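## Task

Take the pink shorts from the laundry pile and set them on the left arm's side of the table (the +y half), apart from every other garment. All other garments must stay on the half holding the pile, and nothing may end up on the floor, draped over the table edge, or resting on either arm's base. Dropping or tossing laundry is allowed.

## Robot and tools

ROBOT. Two 7-joint arms with parallel grippers, left_arm and right_arm, face out over a table. A camera stand sits behind them. Scene frame: origin at table-top height midway between the nominal bases, +x out over the table, +z up, +y toward left_arm (these names do not match image left and right). Measured base positions: left_arm at (-0.044, +0.265, 0) m, quat_wxyz (+1.000, 0, 0, +0.012); right_arm at (+0.051, -0.378, 0) m, quat_wxyz (+1.000, 0, 0, -0.019). So the left half of the table is +y, the right half -y.

COMMAND ROW. Every motion argument is built from rows of 16 numbers covering both arms, even if only one moves: left_arm's 7 joint angles then its gripper opening, then right_arm's 7 angles then its opening. Joint order: waist, shoulder, upper arm roll, elbow, forearm roll, wrist pitch, wrist roll. Joint numbers are absolute target angles in radians (not offsets), the same values printed under Joint positions. Opening runs from -1 (closed) to +1 (fully open). Waist, shoulder and upper arm roll have their sign flipped relative to the URDF, in commands and in results. Usable ranges in your own signs: waist -6.283..6.283, shoulder -2.094..2.059, upper arm roll -6.283..6.283, elbow -0.192..3.927, forearm roll -6.283..6.283, wrist pitch -1.693..3.142, wrist roll -6.283..6.283. True ends may differ by about 0.010 rad; a target more than that beyond a range end, and further out than the current angle, is refused. A target past the real end is clipped, and the result may print "joint sent to its limit". To keep a joint still, resend its "Joint targets" value; to leave a gripper alone, resend its current command (0 means half open, not 'no change').

TOOLS.
- execute_actions(actions, cameras): actions is a list of actions; each action is a list of up to 15 rows, one per 1/30 s step, and a short action repeats its last row to fill 15 steps. An empty list returns state plus all camera images.
- move(target, speed, blend, opening_speed, blocking, cameras): target is one 16-number row or a list of up to 15 rows, absolute joint angles, all joints interpolated together so grippers trace curves. speed is the top speed in rad/s of the joint with farthest to travel, 0.01 to 3.14 (default 0.5), one value or one per target. blend (rad) rounds corners through intermediate targets; 0 stops at each. opening_speed (per second on the -1..1 scale, at least 0.2) ramps the grippers. Finger changes in later rows happen only once everything is at rest at that row. A whole move is capped at 10 s. blocking=false returns after about 0.5 s while the motion continues; a new move then replaces it. Moves do not avoid obstacles or the other arm.
- wait(seconds 0 to 10): lets time pass holding the last command.
- stop(): brakes a running move.
- zoom_image(camera, region [x0, y0, x1, y1] in image pixels, at most 504 by 504): closer look at the newest image of cam_high, cam_low, cam_left_wrist or cam_right_wrist.
- clear_fault(arm): releases a torque-faulted arm, only after a result reported that fault.
- read_manual(section): licence texts only.
- finished_scene(scene): ends the current scene irreversibly, given its number; the goal must hold without the robot.

RESULTS. Joint positions and Joint velocities list each arm's seven joints (rad, rad/s) followed by the finger pad gap (m; 0.084 fully open). grip_measured is the opening on the -1..1 scale. end_effector_position (m), end_effector_quat_wxyz and velocities are given in that arm's own base frame and may be off by a few cm. The reported point lies between the closed pads, about 2 cm behind the fingertips; fingers point along gripper +z and close along its y. "Joint targets" shows what the drives currently aim at; "Tool commands" the gripper commands. "within noise" means the arm is still. A move adds a "move:" line: done, off_target, moving, held or fault, and limits=held when steps were withheld. "joint command not followed" means the anti-collision check between arms altered targets. Joint torques are total drive outputs (N m), noisy and offset. Wrist depth gives 7x7 cells of distance ahead of each wrist camera in mm (172 to 3000, '-' no reading). Cameras: cam_high, cam_low, cam_left_wrist, cam_right_wrist, each 672x504.

GRIPPING. Keep commanding an opening well below grip_measured to hold something; -1 squeezes hardest (roughly 24 N per pad).

HAZARDS. Contact torque reaching a joint's limit (waist 42.3, shoulder 42.4, upper arm roll 27, elbow 27, forearm roll 27, wrist pitch 14.5, wrist roll 15.2 N m) or a motor saturated for 1 s triggers a torque fault: the arm stops until clear_fault. Motors warn at 65 °C (MOTOR HOT) and brake the arm at 80 °C for 30 to 60 s; stretched poses, loads and pushing into unreachable poses heat them. Avoid any hit or squeeze between the two arms, hard strikes on the table or fixed objects, fast slams, and releasing things in motion. Garments may be dropped, but none may leave the table, hang over its edge, or rest on an arm's base.

Each tool is called after "Request:" as name(argument=value, ...), one argument or row to a line, values as JSON.

## Session

Request:
execute_actions(
  actions=[],
)

Scene clock: 0.00 s.
left_arm: end_effector_position=(+0.2569, +0.0330, +0.1463) grip_measured=+1.00 end_effector_quat_wxyz=(-0.375, +0.127, +0.913, -0.101) | right_arm: end_effector_position=(+0.1890, +0.2763, +0.1822) grip_measured=+1.00 end_effector_quat_wxyz=(-0.055, +0.705, -0.226, +0.670)
Joint positions: left_arm=[-0.438 -0.108 0.318 0.924 0.022 1.618 -2.765 0.084] | right_arm=[-0.146 1.302 -1.728 0.455 -0.125 0.853 2.29 0.084]
Joint velocities: within noise
Joint torques (N m): no reading
Motor temperatures (°C): left_arm=[35 39 39 39 32 41 42] | right_arm=[34 37 39 37 33 35 38]
Wrist depth (mm): cam_left_wrist=[- 265 262 296 2068 502 485 / 799 290 283 304 494 467 437 / 834 515 316 325 430 418 392 / 505 471 430 350 387 378 357 / 448 420 394 371 361 344 327 / 401 383 362 344 331 315 305 / 369 354 336 320 308 295 286] | cam_right_wrist=[2935 - - - - - - / 2948 - - - - - - / 2839 2634 - - - - - / 2547 2634 - 1974 - - - / 2886 2519 1813 2220 - - 698 / 2874 2032 2654 - 2899 605 548 / 2923 2528 2634 2717 567 503 464]
Joint targets: left_arm=[-0.438 -0.108 0.318 0.924 0.022 1.618 -2.765] | right_arm=[-0.146 1.302 -1.728 0.455 -0.125 0.853 2.290]
Tool commands: left_gripper/opening=+1.0 right_gripper/opening=+1.0

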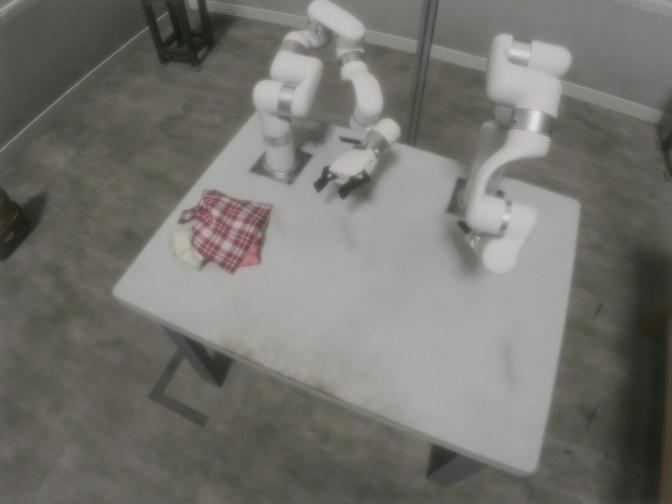

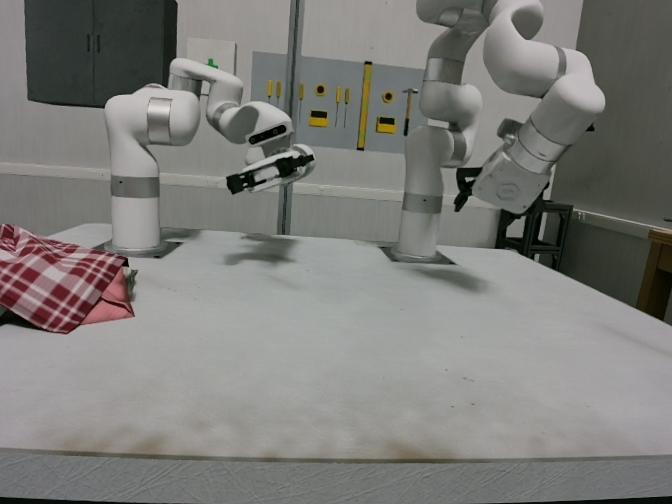

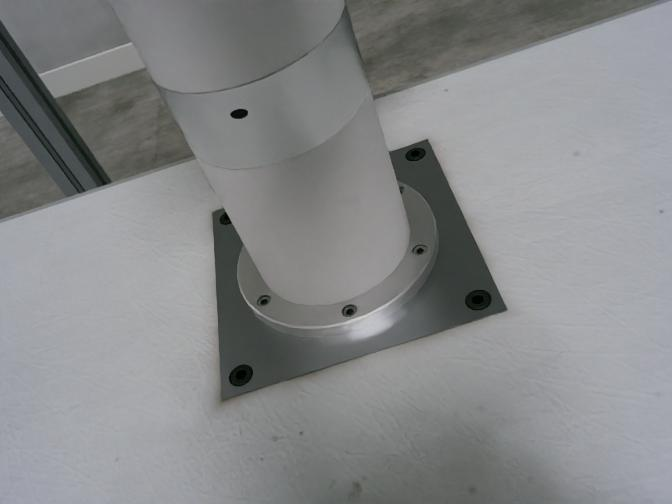

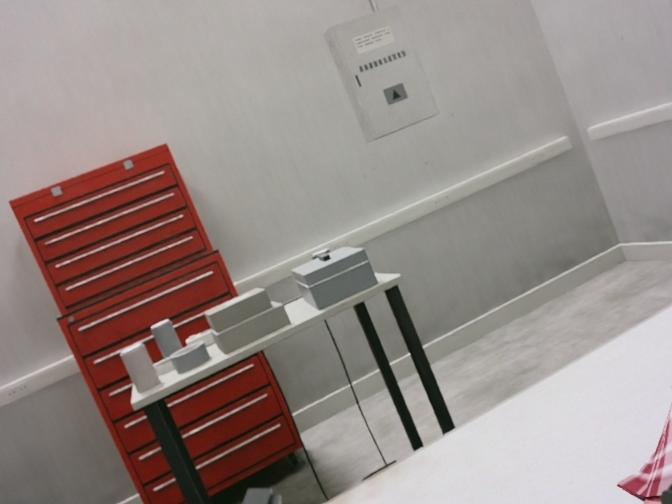

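Request:
move(
  target=[-0.438, -0.108, 0.318, 0.924, 0.022, 1.618, -2.765, 1.0, 0.0, 0.6176, 0.0, 0.774, 0.0, 1.3916, 0.0, 1.0],
  speed=0.8,
  cameras=["all"],
)

Scene clock: 56.37 s.
left_arm: end_effector_position=(+0.2570, +0.0330, +0.1463) grip_measured=+1.00 end_effector_quat_wxyz=(-0.374, +0.127, +0.913, -0.101) | right_arm: end_effector_position=(+0.3000, +0.0000, +0.3000) grip_measured=+1.00 end_effector_quat_wxyz=(+0.000, +1.000, +0.000, +0.000)
Joint positions: left_arm=[-0.438 -0.108 0.318 0.924 0.022 1.618 -2.765 0.084] | right_arm=[0 0.618 0 0.774 0 1.392 0 0.084]
Joint torques (N m): left_arm=[-0.29 30.17 4.13 7.91 -1.71 -1.55 -0.29] | right_arm=[5.85 3.02 2.28 18.33 2.6 0.47 -0.7]
Wrist depth (mm): cam_left_wrist=[- 265 263 296 2099 502 483 / 794 290 283 304 494 468 437 / 833 513 317 325 424 418 392 / 504 469 431 350 387 377 357 / 448 419 392 372 361 344 327 / 400 384 362 344 331 316 305 / 368 354 336 320 309 295 285] | cam_right_wrist=[429 429 429 430 431 432 433 / 429 429 430 431 401 428 432 / 429 429 422 362 353 421 433 / 428 428 378 358 349 418 432 / 429 429 369 366 343 374 432 / 429 430 385 367 359 354 432 / 429 429 429 409 389 391 432]
Joint targets: left_arm=[-0.438 -0.108 0.318 0.924 0.022 1.618 -2.765] | right_arm=[0.000 0.618 0.000 0.774 0.000 1.392 0.000]
move: done

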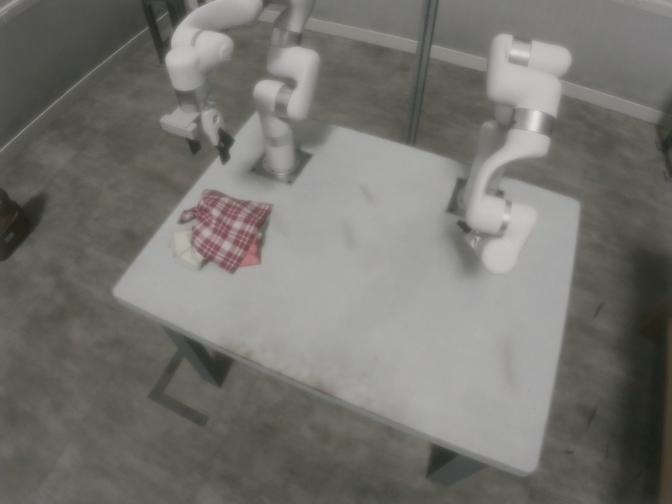

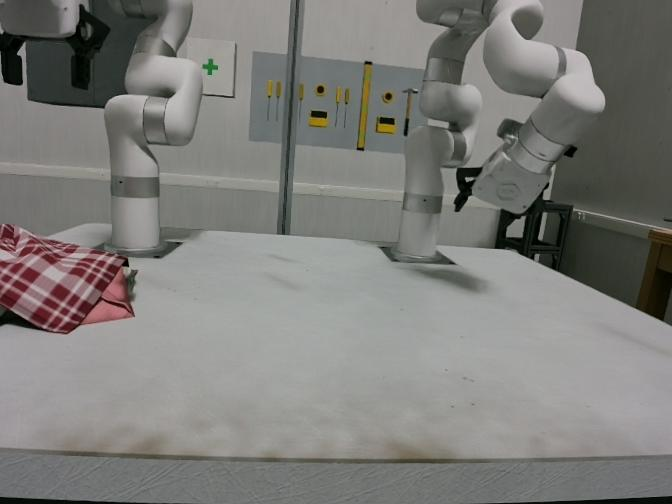

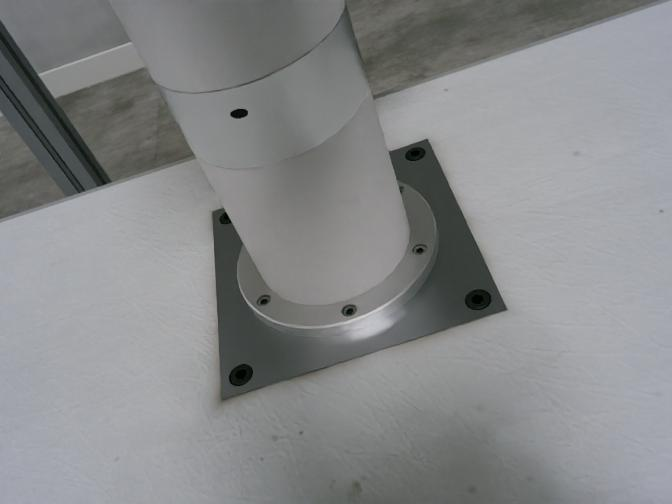

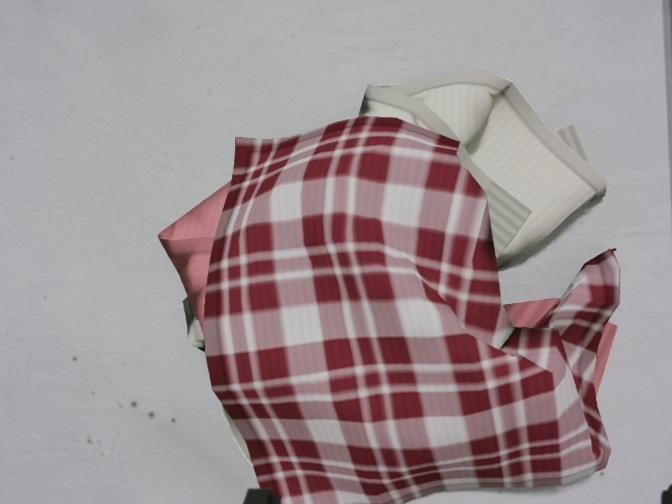

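Request:
zoom_image(
  camera="cam_right_wrist",
  region=[140, 60, 640, 504],
)

Request:
zoom_image(
  camera="cam_low",
  region=[0, 190, 170, 350],
)

Scaled by 1.008 from the camera's 672x504 image, which has a finer 960x720 frame.

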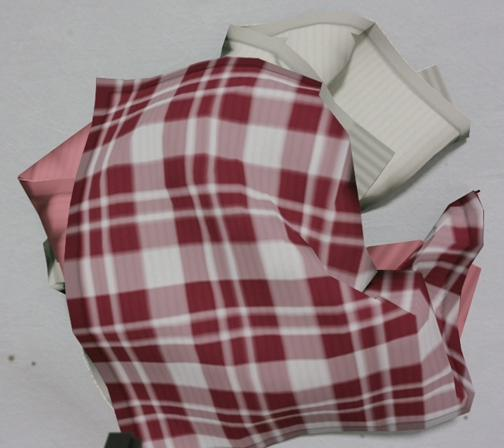

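Scaled by 2.965 from the camera's 672x504 image, which has a finer 960x720 frame.

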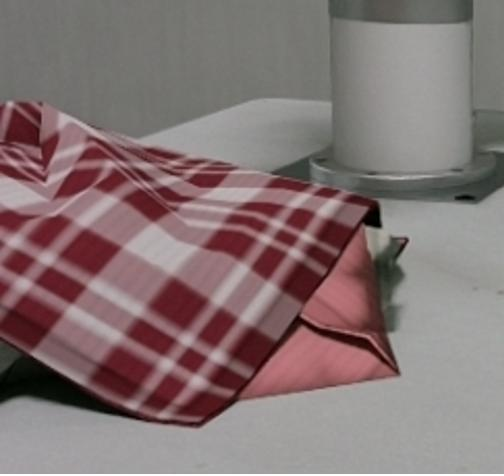

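Request:
move(
  target=[
    [-0.438, -0.108, 0.318, 0.924, 0.022, 1.618, -2.765, 1.0, 0.0727, 0.3966, 0.0, 0.5847, 0.0, 0.9813, -0.858, 0.2],
    [-0.438, -0.108, 0.318, 0.924, 0.022, 1.618, -2.765, 1.0, 0.0727, 0.1992, 0.0, 0.4532, 0.0, 0.6524, -0.858, 0.2],
  ],
  speed=[0.8, 0.4],
  cameras=["cam_low", "cam_right_wrist"],
)

Request:
move(
  target=[
    [-0.438, -0.108, 0.318, 0.924, 0.022, 1.618, -2.765, 1.0, 0.0727, 0.1992, 0.0, 0.4532, 0.0, 0.6524, -0.858, -1],
    [-0.438, -0.108, 0.318, 0.924, 0.022, 1.618, -2.765, 1.0, 0.0727, 0.4107, 0.0, 1.2709, 0.0, 1.6816, -0.858, -1],
  ],
  speed=[0.4, 0.7],
  opening_speed=1.5,
  cameras=["all"],
)

Scene clock: 114.90 s.
left_arm: end_effector_position=(+0.2570, +0.0330, +0.1463) grip_measured=+1.00 end_effector_quat_wxyz=(-0.374, +0.127, +0.913, -0.101) | right_arm: end_effector_position=(+0.3381, -0.0246, +0.0880) grip_measured=+0.19 end_effector_quat_wxyz=(+0.000, +0.924, +0.383, +0.000)
Joint positions: left_arm=[-0.438 -0.108 0.318 0.924 0.022 1.618 -2.765 0.084] | right_arm=[0.073 0.199 0 0.453 0 0.652 -0.858 0.052]
Joint torques (N m): left_arm=[0.84 30.18 4.04 8.07 -1.83 -1.62 -0.69] | right_arm=[5.73 8.7 2.17 10.95 2.51 -2.32 -0.71]
Motor temperatures (°C): left_arm=[35 41 39 40 32 42 41] | right_arm=[34 37 40 46 33 35 38]
Wrist depth (mm): cam_left_wrist=[- 265 263 297 2074 502 483 / 799 290 283 303 494 467 437 / 831 515 316 326 424 417 394 / 505 470 430 350 386 376 356 / 447 420 393 371 361 344 327 / 401 384 363 344 331 316 305 / 368 353 336 320 308 296 286] | cam_right_wrist=[217 217 215 215 218 218 219 / 217 193 183 186 189 198 218 / 188 - - - - - - / - - - - - - - / - - - - - - - / - - - - - - - / 181 - - - - - -]
Joint targets: left_arm=[-0.438 -0.108 0.318 0.924 0.022 1.618 -2.765] | right_arm=[0.073 0.199 0.000 0.453 0.000 0.652 -0.858]
move: done
Images, in order (width x height): cam_low 672x504, cam_right_wrist 672x504.

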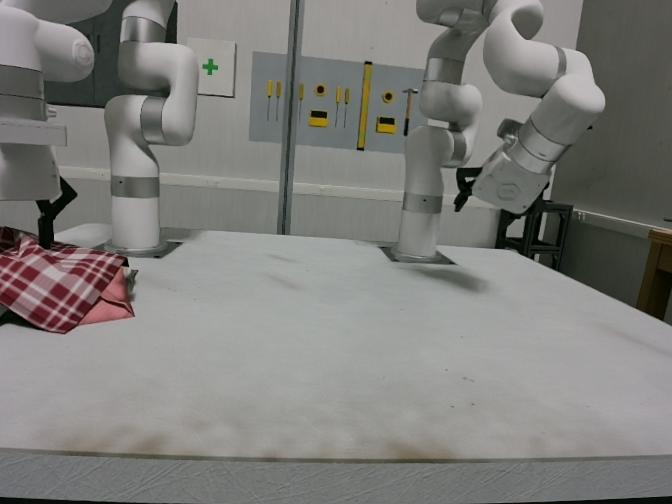

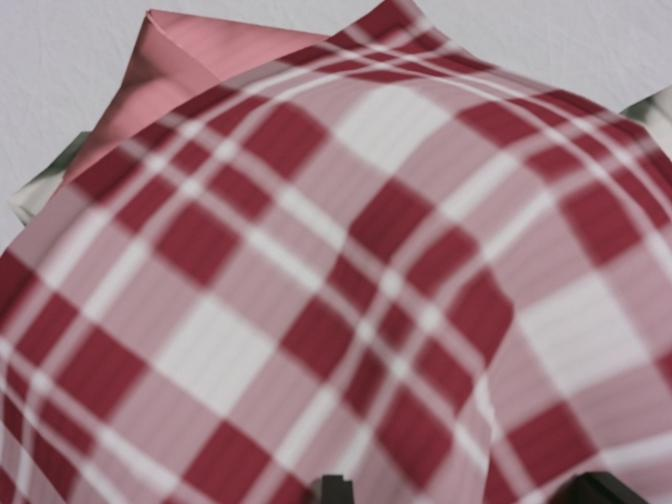

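Scene clock: 117.97 s.
left_arm: end_effector_position=(+0.2570, +0.0330, +0.1463) grip_measured=+1.00 end_effector_quat_wxyz=(-0.374, +0.127, +0.913, -0.101) | right_arm: end_effector_position=(+0.3381, -0.0246, +0.4200) grip_measured=-0.96 end_effector_quat_wxyz=(+0.000, +0.924, +0.383, +0.000)
Joint positions: left_arm=[-0.438 -0.108 0.318 0.924 0.022 1.618 -2.765 0.084] | right_arm=[0.073 0.411 0 1.271 0 1.682 -0.858 0.002]
Joint torques (N m): left_arm=[1.7 30.25 4.05 7.92 -1.71 -1.53 -0.93] | right_arm=[5.57 12.65 1.61 17.41 2.42 0.46 -0.56]
Wrist depth (mm): cam_left_wrist=[- 265 263 297 2068 503 485 / 795 291 283 304 494 467 437 / 837 515 316 325 424 418 393 / 504 469 430 350 387 377 357 / 446 420 393 371 361 344 327 / 401 384 363 344 331 316 305 / 368 354 336 320 309 296 285] | cam_right_wrist=[548 551 551 552 551 554 1377 / 549 549 551 551 552 552 554 / 550 551 550 545 553 554 554 / 550 - 183 196 192 553 553 / 550 - - - - 545 553 / 549 550 - 195 - 194 1369 / 551 550 - 190 - 1372 1372]
Joint targets: left_arm=[-0.438 -0.108 0.318 0.924 0.022 1.618 -2.765] | right_arm=[0.073 0.411 0.000 1.271 0.000 1.682 -0.858]
move: done

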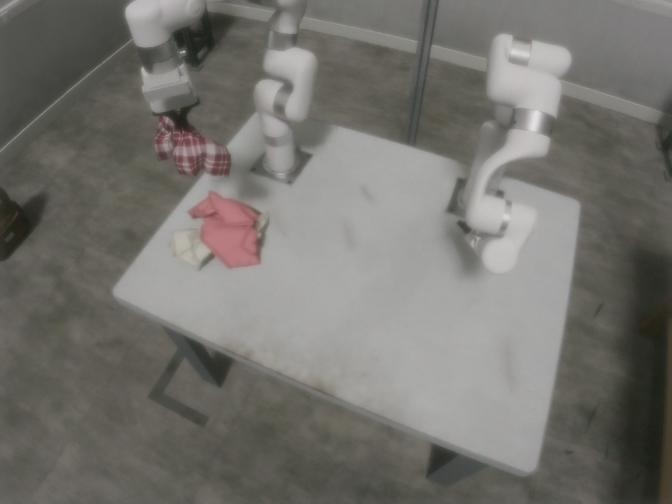

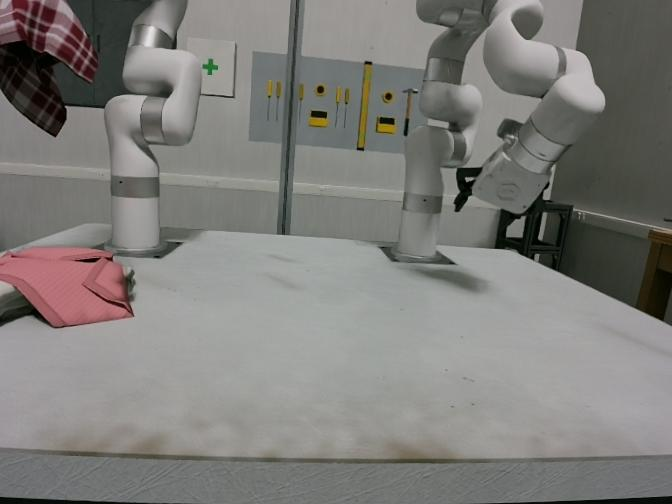

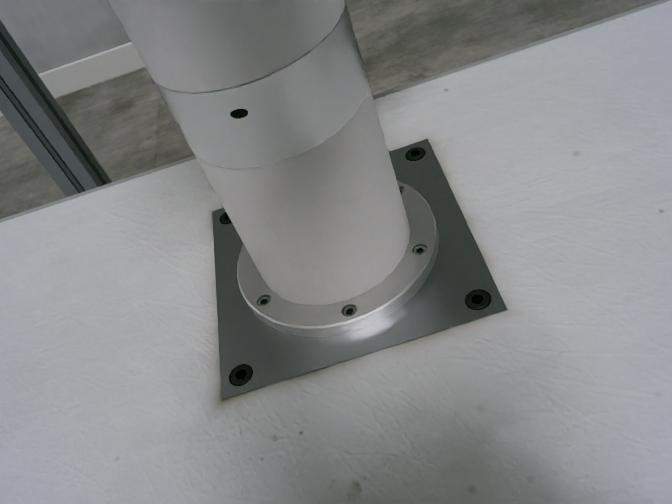

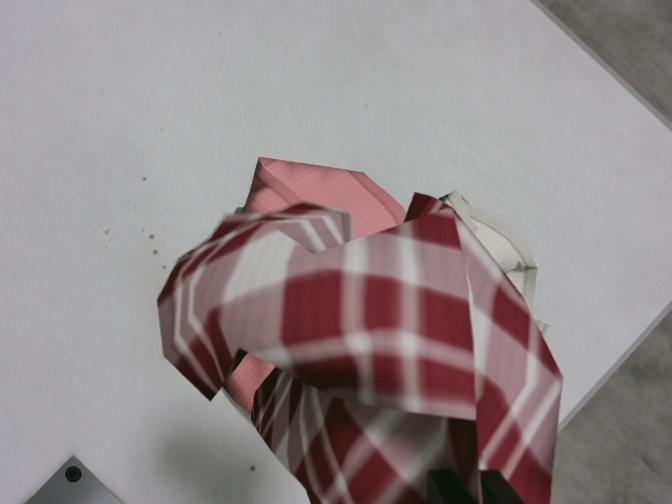

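Request:
move(
  target=[
    [-1.0, -0.108, 0.318, 0.924, 0.022, 1.618, -2.765, 1.0, -0.3805, -0.2135, 0.0, 1.6739, 0.0, 1.4604, -0.858, -1],
    [-1.5, -0.108, 0.318, 0.924, 0.022, 1.618, -2.765, 1.0, -0.3805, -0.3395, 0.0, 1.2327, 0.0, 0.8932, -0.858, -1],
    [-1.5, -0.108, 0.318, 0.924, 0.022, 1.618, -2.765, 1.0, -0.3805, -0.3395, 0.0, 1.2327, 0.0, 0.8932, -0.858, 0.2],
    [-1.5, -0.108, 0.318, 0.924, 0.022, 1.618, -2.765, 1.0, -0.3805, -0.2135, 0.0, 1.6739, 0.0, 1.4604, -0.858, 0.2],
    [-1.5, -0.108, 0.318, 0.924, 0.022, 1.618, -2.765, 1.0, 0.0, 0.6176, 0.0, 0.774, 0.0, 1.3916, 0.0, 0.2],
  ],
  speed=[0.8, 0.7, 0.7, 0.8, 0.9],
  blend=[0.15, 0, 0, 0.15, 0],
  cameras=["cam_high", "cam_low", "cam_right_wrist"],
)

Scene clock: 145.93 s.
left_arm: end_effector_position=(+0.0964, +0.2405, +0.1463) grip_measured=+1.00 end_effector_quat_wxyz=(-0.272, -0.352, +0.852, -0.276) | right_arm: end_effector_position=(+0.3000, +0.0000, +0.3000) grip_measured=+0.19 end_effector_quat_wxyz=(+0.000, +1.000, +0.000, +0.000)
Joint positions: left_arm=[-1.5 -0.108 0.318 0.924 0.022 1.618 -2.765 0.084] | right_arm=[0 0.618 0 0.774 0 1.392 0 0.052]
Joint torques (N m): left_arm=[-3.9 22.97 4.07 8.11 0.45 -1.21 -1.57] | right_arm=[5.55 9.38 -0.25 13.47 1.95 -2.49 1]
Wrist depth (mm): cam_left_wrist=[799 265 262 296 2032 1842 1818 / 667 291 283 304 504 1677 1622 / 580 536 317 326 407 418 405 / 502 469 430 350 387 378 357 / 447 419 393 371 361 343 327 / 401 384 362 344 331 316 305 / 368 353 336 320 309 296 286] | cam_right_wrist=[355 353 424 430 431 431 431 / 368 372 401 430 402 428 432 / 428 429 420 374 385 424 432 / 429 429 386 369 379 418 433 / 429 429 375 370 395 394 432 / 429 430 426 370 376 400 432 / 428 430 429 423 431 404 433]
Joint targets: left_arm=[-1.500 -0.108 0.318 0.924 0.022 1.618 -2.765] | right_arm=[0.000 0.618 0.000 0.774 0.000 1.392 0.000]
move: done
Images, in order (width x height): cam_high 672x504, cam_low 672x504, cam_right_wrist 672x504.

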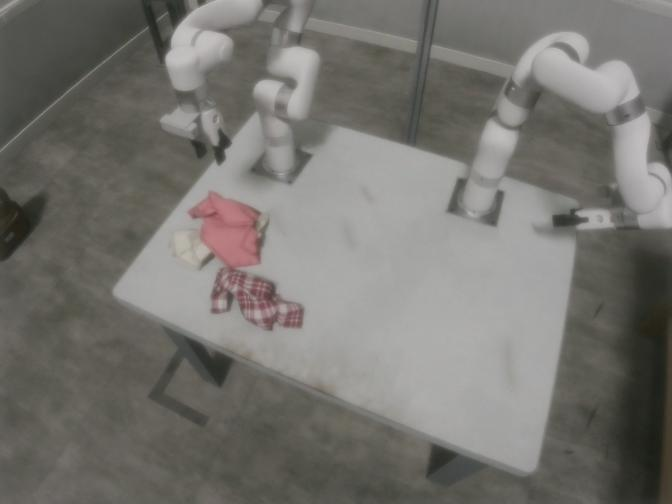

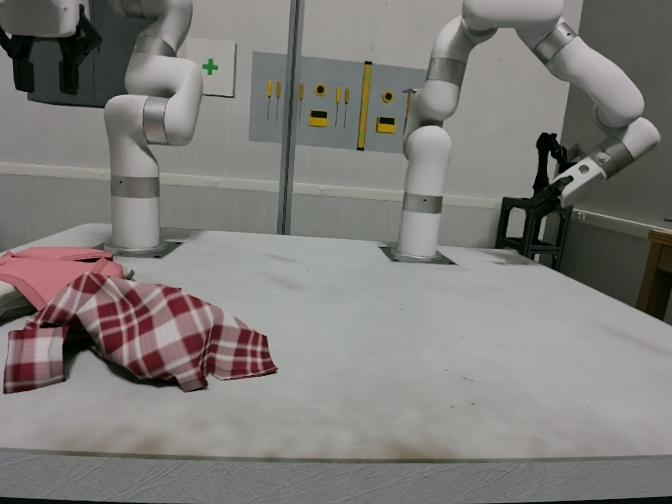

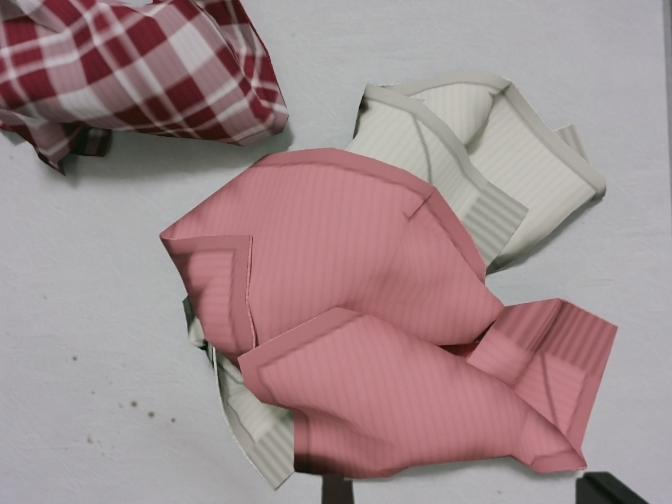

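Request:
move(
  target=[
    [-1.5, -0.108, 0.318, 0.924, 0.022, 1.618, -2.765, 1.0, -0.0109, 0.3975, 0.0, 0.5221, 0.0, 0.9196, -1.28, 0.2],
    [-1.5, -0.108, 0.318, 0.924, 0.022, 1.618, -2.765, 1.0, -0.0109, 0.1475, 0.0, 0.4043, 0.0, 0.5518, -1.28, 0.2],
    [-1.5, -0.108, 0.318, 0.924, 0.022, 1.618, -2.765, 1.0, -0.0109, 0.1475, 0.0, 0.4043, 0.0, 0.5518, -1.28, -1],
    [-1.5, -0.108, 0.318, 0.924, 0.022, 1.618, -2.765, 1.0, -0.0109, 0.4380, 0.0, 1.2497, 0.0, 1.6877, -1.28, -1],
  ],
  speed=[0.8, 0.4, 0.4, 0.7],
  opening_speed=2,
  blend=[0.05, 0, 0, 0],
  cameras=["cam_high", "cam_low", "cam_right_wrist"],
)

Scene clock: 173.47 s.
left_arm: end_effector_position=(+0.0964, +0.2405, +0.1463) grip_measured=+1.00 end_effector_quat_wxyz=(-0.272, -0.352, +0.852, -0.276) | right_arm: end_effector_position=(+0.3304, +0.0036, +0.4200) grip_measured=-1.00 end_effector_quat_wxyz=(+0.000, +0.799, +0.602, +0.000)
Joint positions: left_arm=[-1.5 -0.108 0.318 0.924 0.022 1.618 -2.765 0.084] | right_arm=[-0.011 0.438 0 1.25 0 1.688 -1.28 0]
Joint torques (N m): left_arm=[-3.84 14.02 4.04 7.95 0.51 -0.6 -1.6] | right_arm=[-6.3 12.32 1.03 17.06 1.63 0.37 -0.46]
Wrist depth (mm): cam_left_wrist=[801 265 263 297 2074 1842 1795 / 667 290 283 304 503 1669 1642 / 581 535 317 326 406 417 404 / 505 469 431 350 386 376 357 / 448 418 394 372 361 343 327 / 401 383 361 344 331 316 305 / 368 354 336 320 309 295 286] | cam_right_wrist=[551 551 552 551 508 520 555 / 550 551 552 553 528 493 554 / 549 551 551 552 553 532 554 / 551 550 552 493 512 552 555 / 550 551 544 497 493 526 552 / 539 551 552 506 533 549 553 / 540 550 551 522 552 554 555]
Joint targets: left_arm=[-1.500 -0.108 0.318 0.924 0.022 1.618 -2.765] | right_arm=[-0.011 0.438 0.000 1.250 0.000 1.688 -1.280]
move: done
Images, in order (width x height): cam_high 672x504, cam_low 672x504, cam_right_wrist 672x504.

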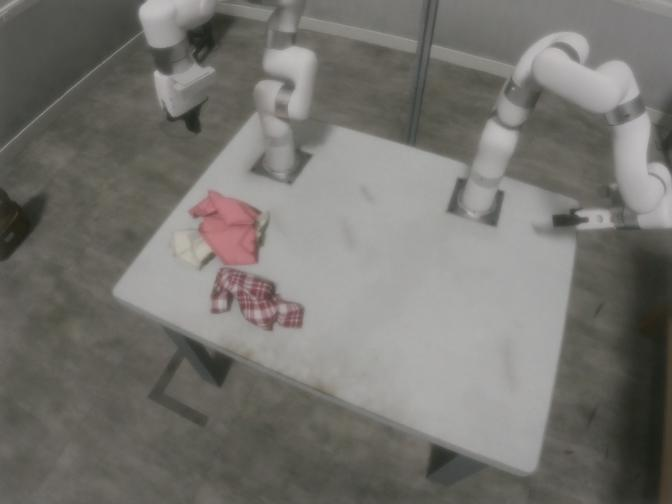

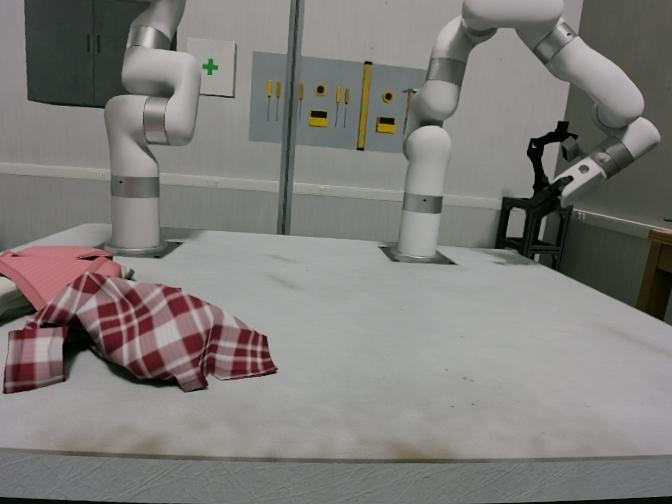

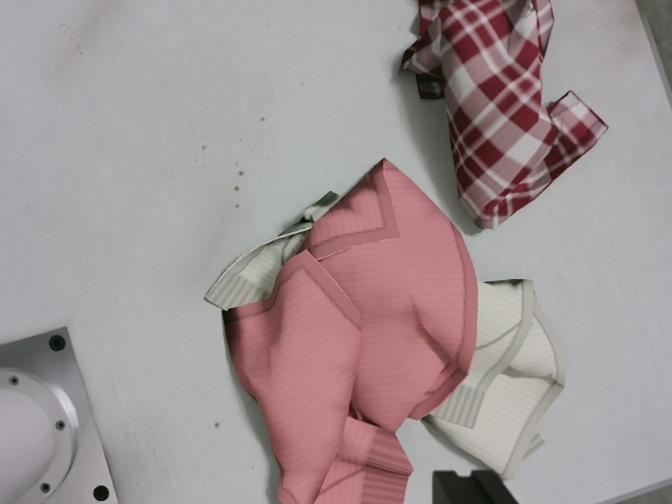

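Request:
move(
  target=[
    [-1.5, -0.108, 0.318, 0.924, 0.022, 1.618, -2.765, 1.0, 0.0159, 0.2317, 0.0, 0.6348, 0.0, 0.8665, -1.846, 0.4],
    [-1.5, -0.108, 0.318, 0.924, 0.022, 1.618, -2.765, 1.0, 0.0159, -0.0138, 0.0, 0.5379, 0.0, 0.5241, -1.846, 0.4],
    [-1.5, -0.108, 0.318, 0.924, 0.022, 1.618, -2.765, 1.0, 0.0159, -0.0138, 0.0, 0.5379, 0.0, 0.5241, -1.846, -1],
    [-1.5, -0.108, 0.318, 0.924, 0.022, 1.618, -2.765, 1.0, 0.0159, 0.3074, 0.0, 1.3577, 0.0, 1.6651, -1.846, -1],
  ],
  speed=[0.8, 0.4, 0.4, 0.7],
  opening_speed=2,
  blend=[0.05, 0, 0, 0],
  cameras=["cam_high", "cam_low", "cam_right_wrist"],
)

Scene clock: 199.07 s.
left_arm: end_effector_position=(+0.0964, +0.2405, +0.1463) grip_measured=+1.00 end_effector_quat_wxyz=(-0.272, -0.352, +0.852, -0.276) | right_arm: end_effector_position=(+0.3710, -0.0059, +0.4200) grip_measured=-0.96 end_effector_quat_wxyz=(+0.000, +0.610, +0.793, +0.000)
Joint positions: left_arm=[-1.5 -0.108 0.318 0.924 0.022 1.618 -2.765 0.084] | right_arm=[0.016 0.307 0 1.358 0 1.665 -1.846 0.002]
Joint torques (N m): left_arm=[-3.72 13.88 4.03 8.09 0.51 -0.05 -1.6] | right_arm=[5.51 15.28 0.35 17.48 1.18 0.43 -0.75]
Wrist depth (mm): cam_left_wrist=[800 265 263 296 2056 1847 1790 / 667 290 283 304 503 1669 1634 / 581 534 316 325 405 418 404 / 505 470 430 349 386 378 357 / 447 419 395 371 361 344 327 / 401 384 361 344 331 315 305 / 369 353 335 320 309 295 286] | cam_right_wrist=[552 551 552 552 554 553 500 / 550 551 552 552 552 488 510 / 550 550 552 545 554 478 555 / 550 551 549 519 - - - / 551 551 311 405 - - - / 550 550 - - - - 553 / 549 550 551 - - - 555]
Joint targets: left_arm=[-1.500 -0.108 0.318 0.924 0.022 1.618 -2.765] | right_arm=[0.016 0.307 0.000 1.358 0.000 1.665 -1.846]
move: done
Images, in order (width x height): cam_high 672x504, cam_low 672x504, cam_right_wrist 672x504.

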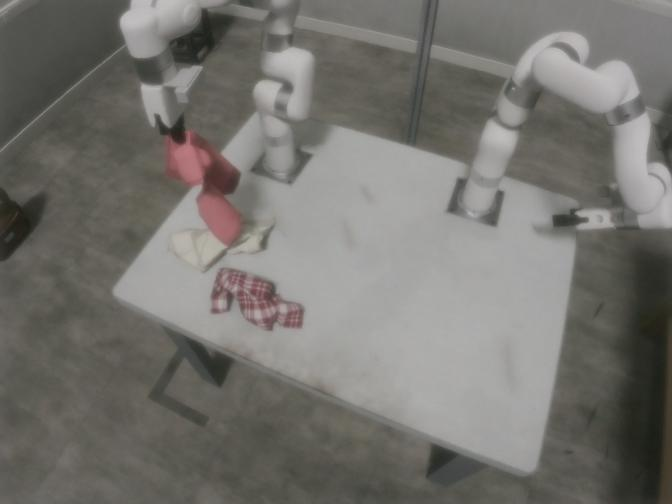

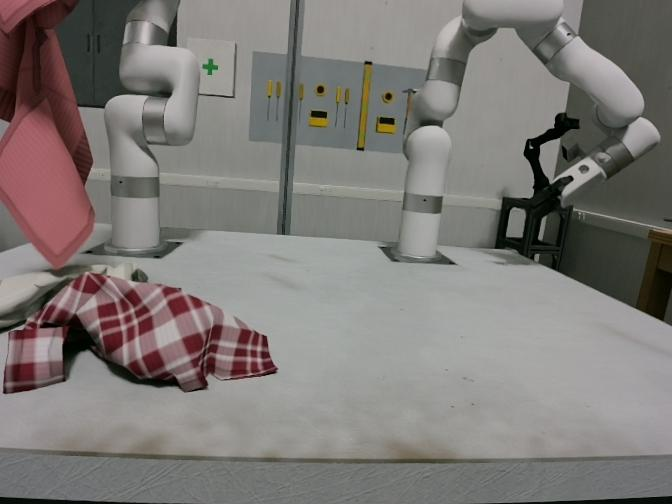

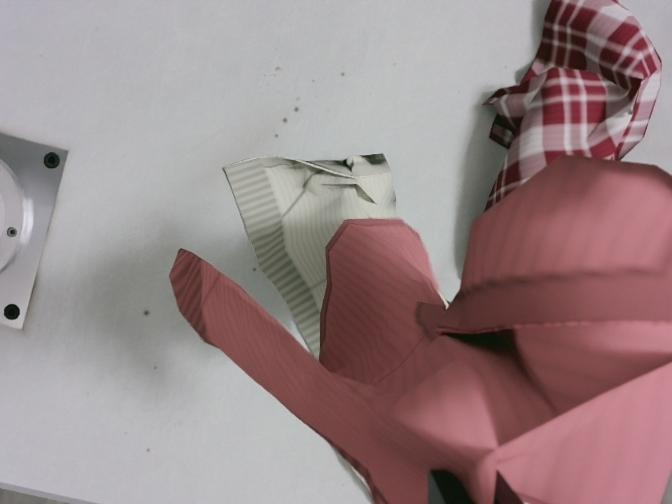

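Request:
move(
  target=[
    [-1.5, -0.108, 0.318, 0.924, 0.022, 1.618, -2.765, 1.0, 0.0159, 0.1853, 0.0, 1.7239, 0.0, 1.9092, -1.846, -1],
    [-1.5, -0.108, 0.318, 0.924, 0.022, 1.618, -2.765, 1.0, -1.2, -0.4118, 0.0, 2.1095, 0.0, 1.0977, -1.846, -1],
    [-1.5, -0.108, 0.318, 0.924, 0.022, 1.618, -2.765, 1.0, -1.2, -0.5835, 0.0, 1.3332, 0.0, 0.1497, -1.846, -1],
  ],
  speed=[0.7, 0.7, 0.5],
  blend=[0.1, 0.05, 0],
  cameras=["cam_high", "cam_low", "cam_right_wrist"],
)

Scene clock: 223.73 s.
left_arm: end_effector_position=(+0.0964, +0.2405, +0.1463) grip_measured=+1.00 end_effector_quat_wxyz=(-0.272, -0.352, +0.852, -0.276) | right_arm: end_effector_position=(+0.2537, +0.6525, +0.1201) grip_measured=-0.96 end_effector_quat_wxyz=(+0.094, +0.046, +0.954, +0.280)
Joint positions: left_arm=[-1.5 -0.108 0.318 0.924 0.022 1.618 -2.765 0.084] | right_arm=[-1.2 -0.583 0 1.333 0 0.15 -1.846 0.002]
Joint torques (N m): left_arm=[-3.72 14 3.9 7.85 0.41 1.58 -1.61] | right_arm=[-6.37 25.35 2.28 12.21 0.8 -2.88 -0.3]
Wrist depth (mm): cam_left_wrist=[800 265 263 296 2032 1842 1823 / 665 291 283 304 502 1681 1638 / 579 535 316 325 406 417 405 / 505 468 430 350 388 377 357 / 447 419 394 371 361 344 327 / 400 384 361 344 332 316 305 / 368 353 336 320 309 295 285] | cam_right_wrist=[180 194 211 231 255 284 323 / 180 197 214 235 259 290 329 / 184 200 218 235 252 293 340 / 188 204 223 236 191 242 351 / 191 207 226 - - 221 359 / 194 211 229 - - - 207 / 197 215 236 - - - 192]
Joint targets: left_arm=[-1.500 -0.108 0.318 0.924 0.022 1.618 -2.765] | right_arm=[-1.200 -0.584 0.000 1.333 0.000 0.150 -1.846]
move: done
Images, in order (width x height): cam_high 672x504, cam_low 672x504, cam_right_wrist 672x504.

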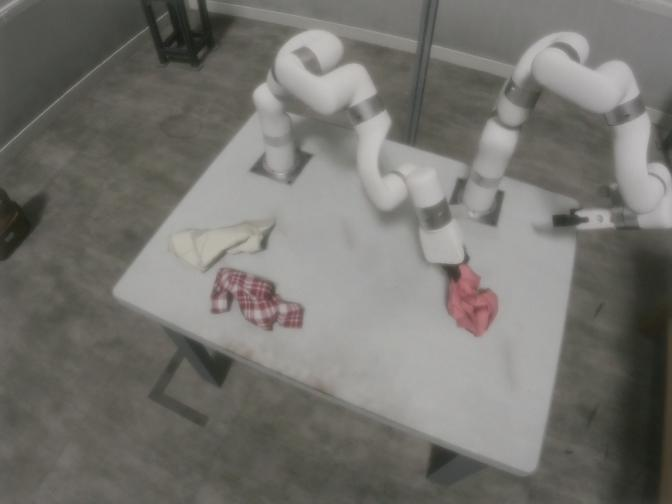

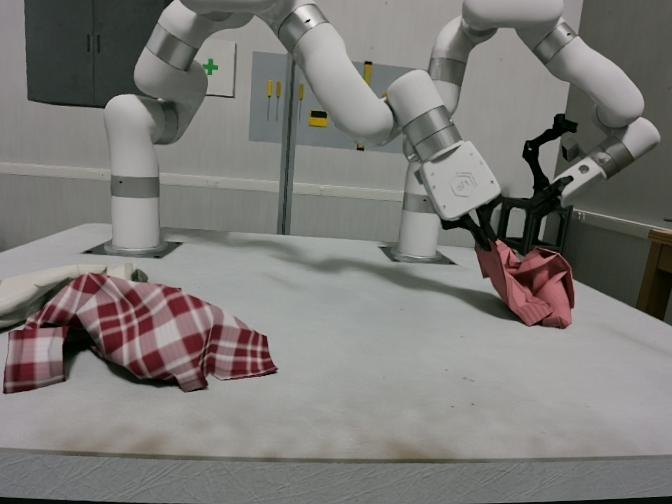

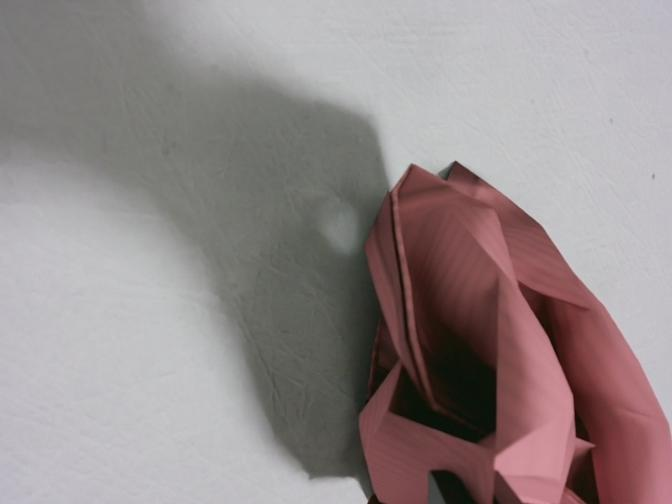

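Request:
move(
  target=[
    [-1.5, -0.108, 0.318, 0.924, 0.022, 1.618, -2.765, 1.0, -1.2, -0.5835, 0.0, 1.3332, 0.0, 0.1497, -1.846, 0.3],
    [-1.5, -0.108, 0.318, 0.924, 0.022, 1.618, -2.765, 1.0, -1.2, -0.4118, 0.0, 2.1095, 0.0, 1.0977, -1.846, 0.3],
  ],
  speed=0.7,
  opening_speed=1.5,
  cameras=["cam_high", "cam_low"],
)

Scene clock: 233.03 s.
left_arm: end_effector_position=(+0.0964, +0.2405, +0.1463) grip_measured=+1.00 end_effector_quat_wxyz=(-0.272, -0.352, +0.852, -0.276) | right_arm: end_effector_position=(+0.2537, +0.6525, +0.4700) grip_measured=+0.29 end_effector_quat_wxyz=(+0.094, +0.046, +0.954, +0.280)
Joint positions: left_arm=[-1.5 -0.108 0.318 0.924 0.022 1.618 -2.765 0.084] | right_arm=[-1.2 -0.412 0 2.109 0 1.098 -1.846 0.056]
Joint torques (N m): left_arm=[-3.78 14.11 3.95 7.92 0.48 1.8 -1.62] | right_arm=[-5.68 29.99 1.75 17.88 0.69 -0.13 -0.27]
Wrist depth (mm): cam_left_wrist=[801 265 263 296 2026 1852 1823 / 664 290 283 304 502 1690 1634 / 581 535 316 325 406 418 404 / 504 469 432 350 387 376 357 / 448 420 395 371 361 345 327 / 401 384 361 344 331 316 305 / 368 353 336 320 309 295 286] | cam_right_wrist=[492 533 580 636 1698 1600 1785 / 496 540 590 647 1719 1611 1828 / 471 540 601 663 1772 1754 1908 / 478 483 615 679 1799 1799 1935 / 509 494 623 689 1857 1758 1781 / 532 581 636 705 1898 1698 1723 / 537 598 641 711 1908 1882 2068]
Joint targets: left_arm=[-1.500 -0.108 0.318 0.924 0.022 1.618 -2.765] | right_arm=[-1.200 -0.412 0.000 2.110 0.000 1.098 -1.846]
move: done
Images, in order (width x height): cam_high 672x504, cam_low 672x504.

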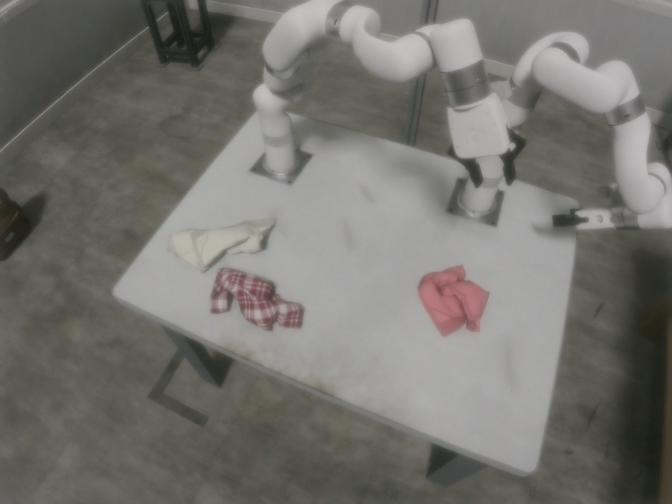

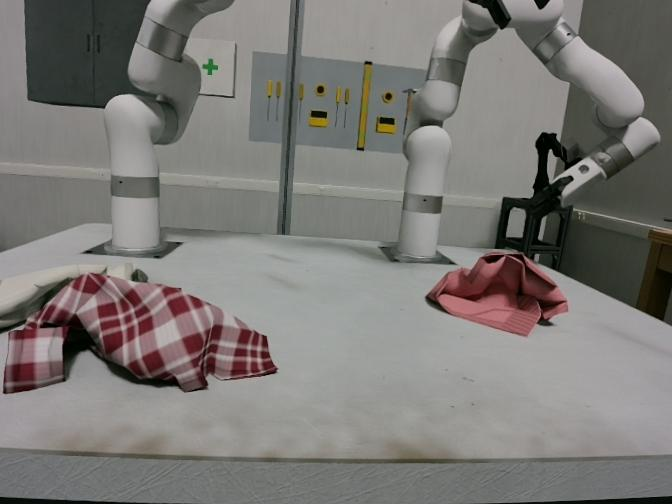

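Request:
finished_scene(
  scene=1,
)

The scene is finished: the task was done.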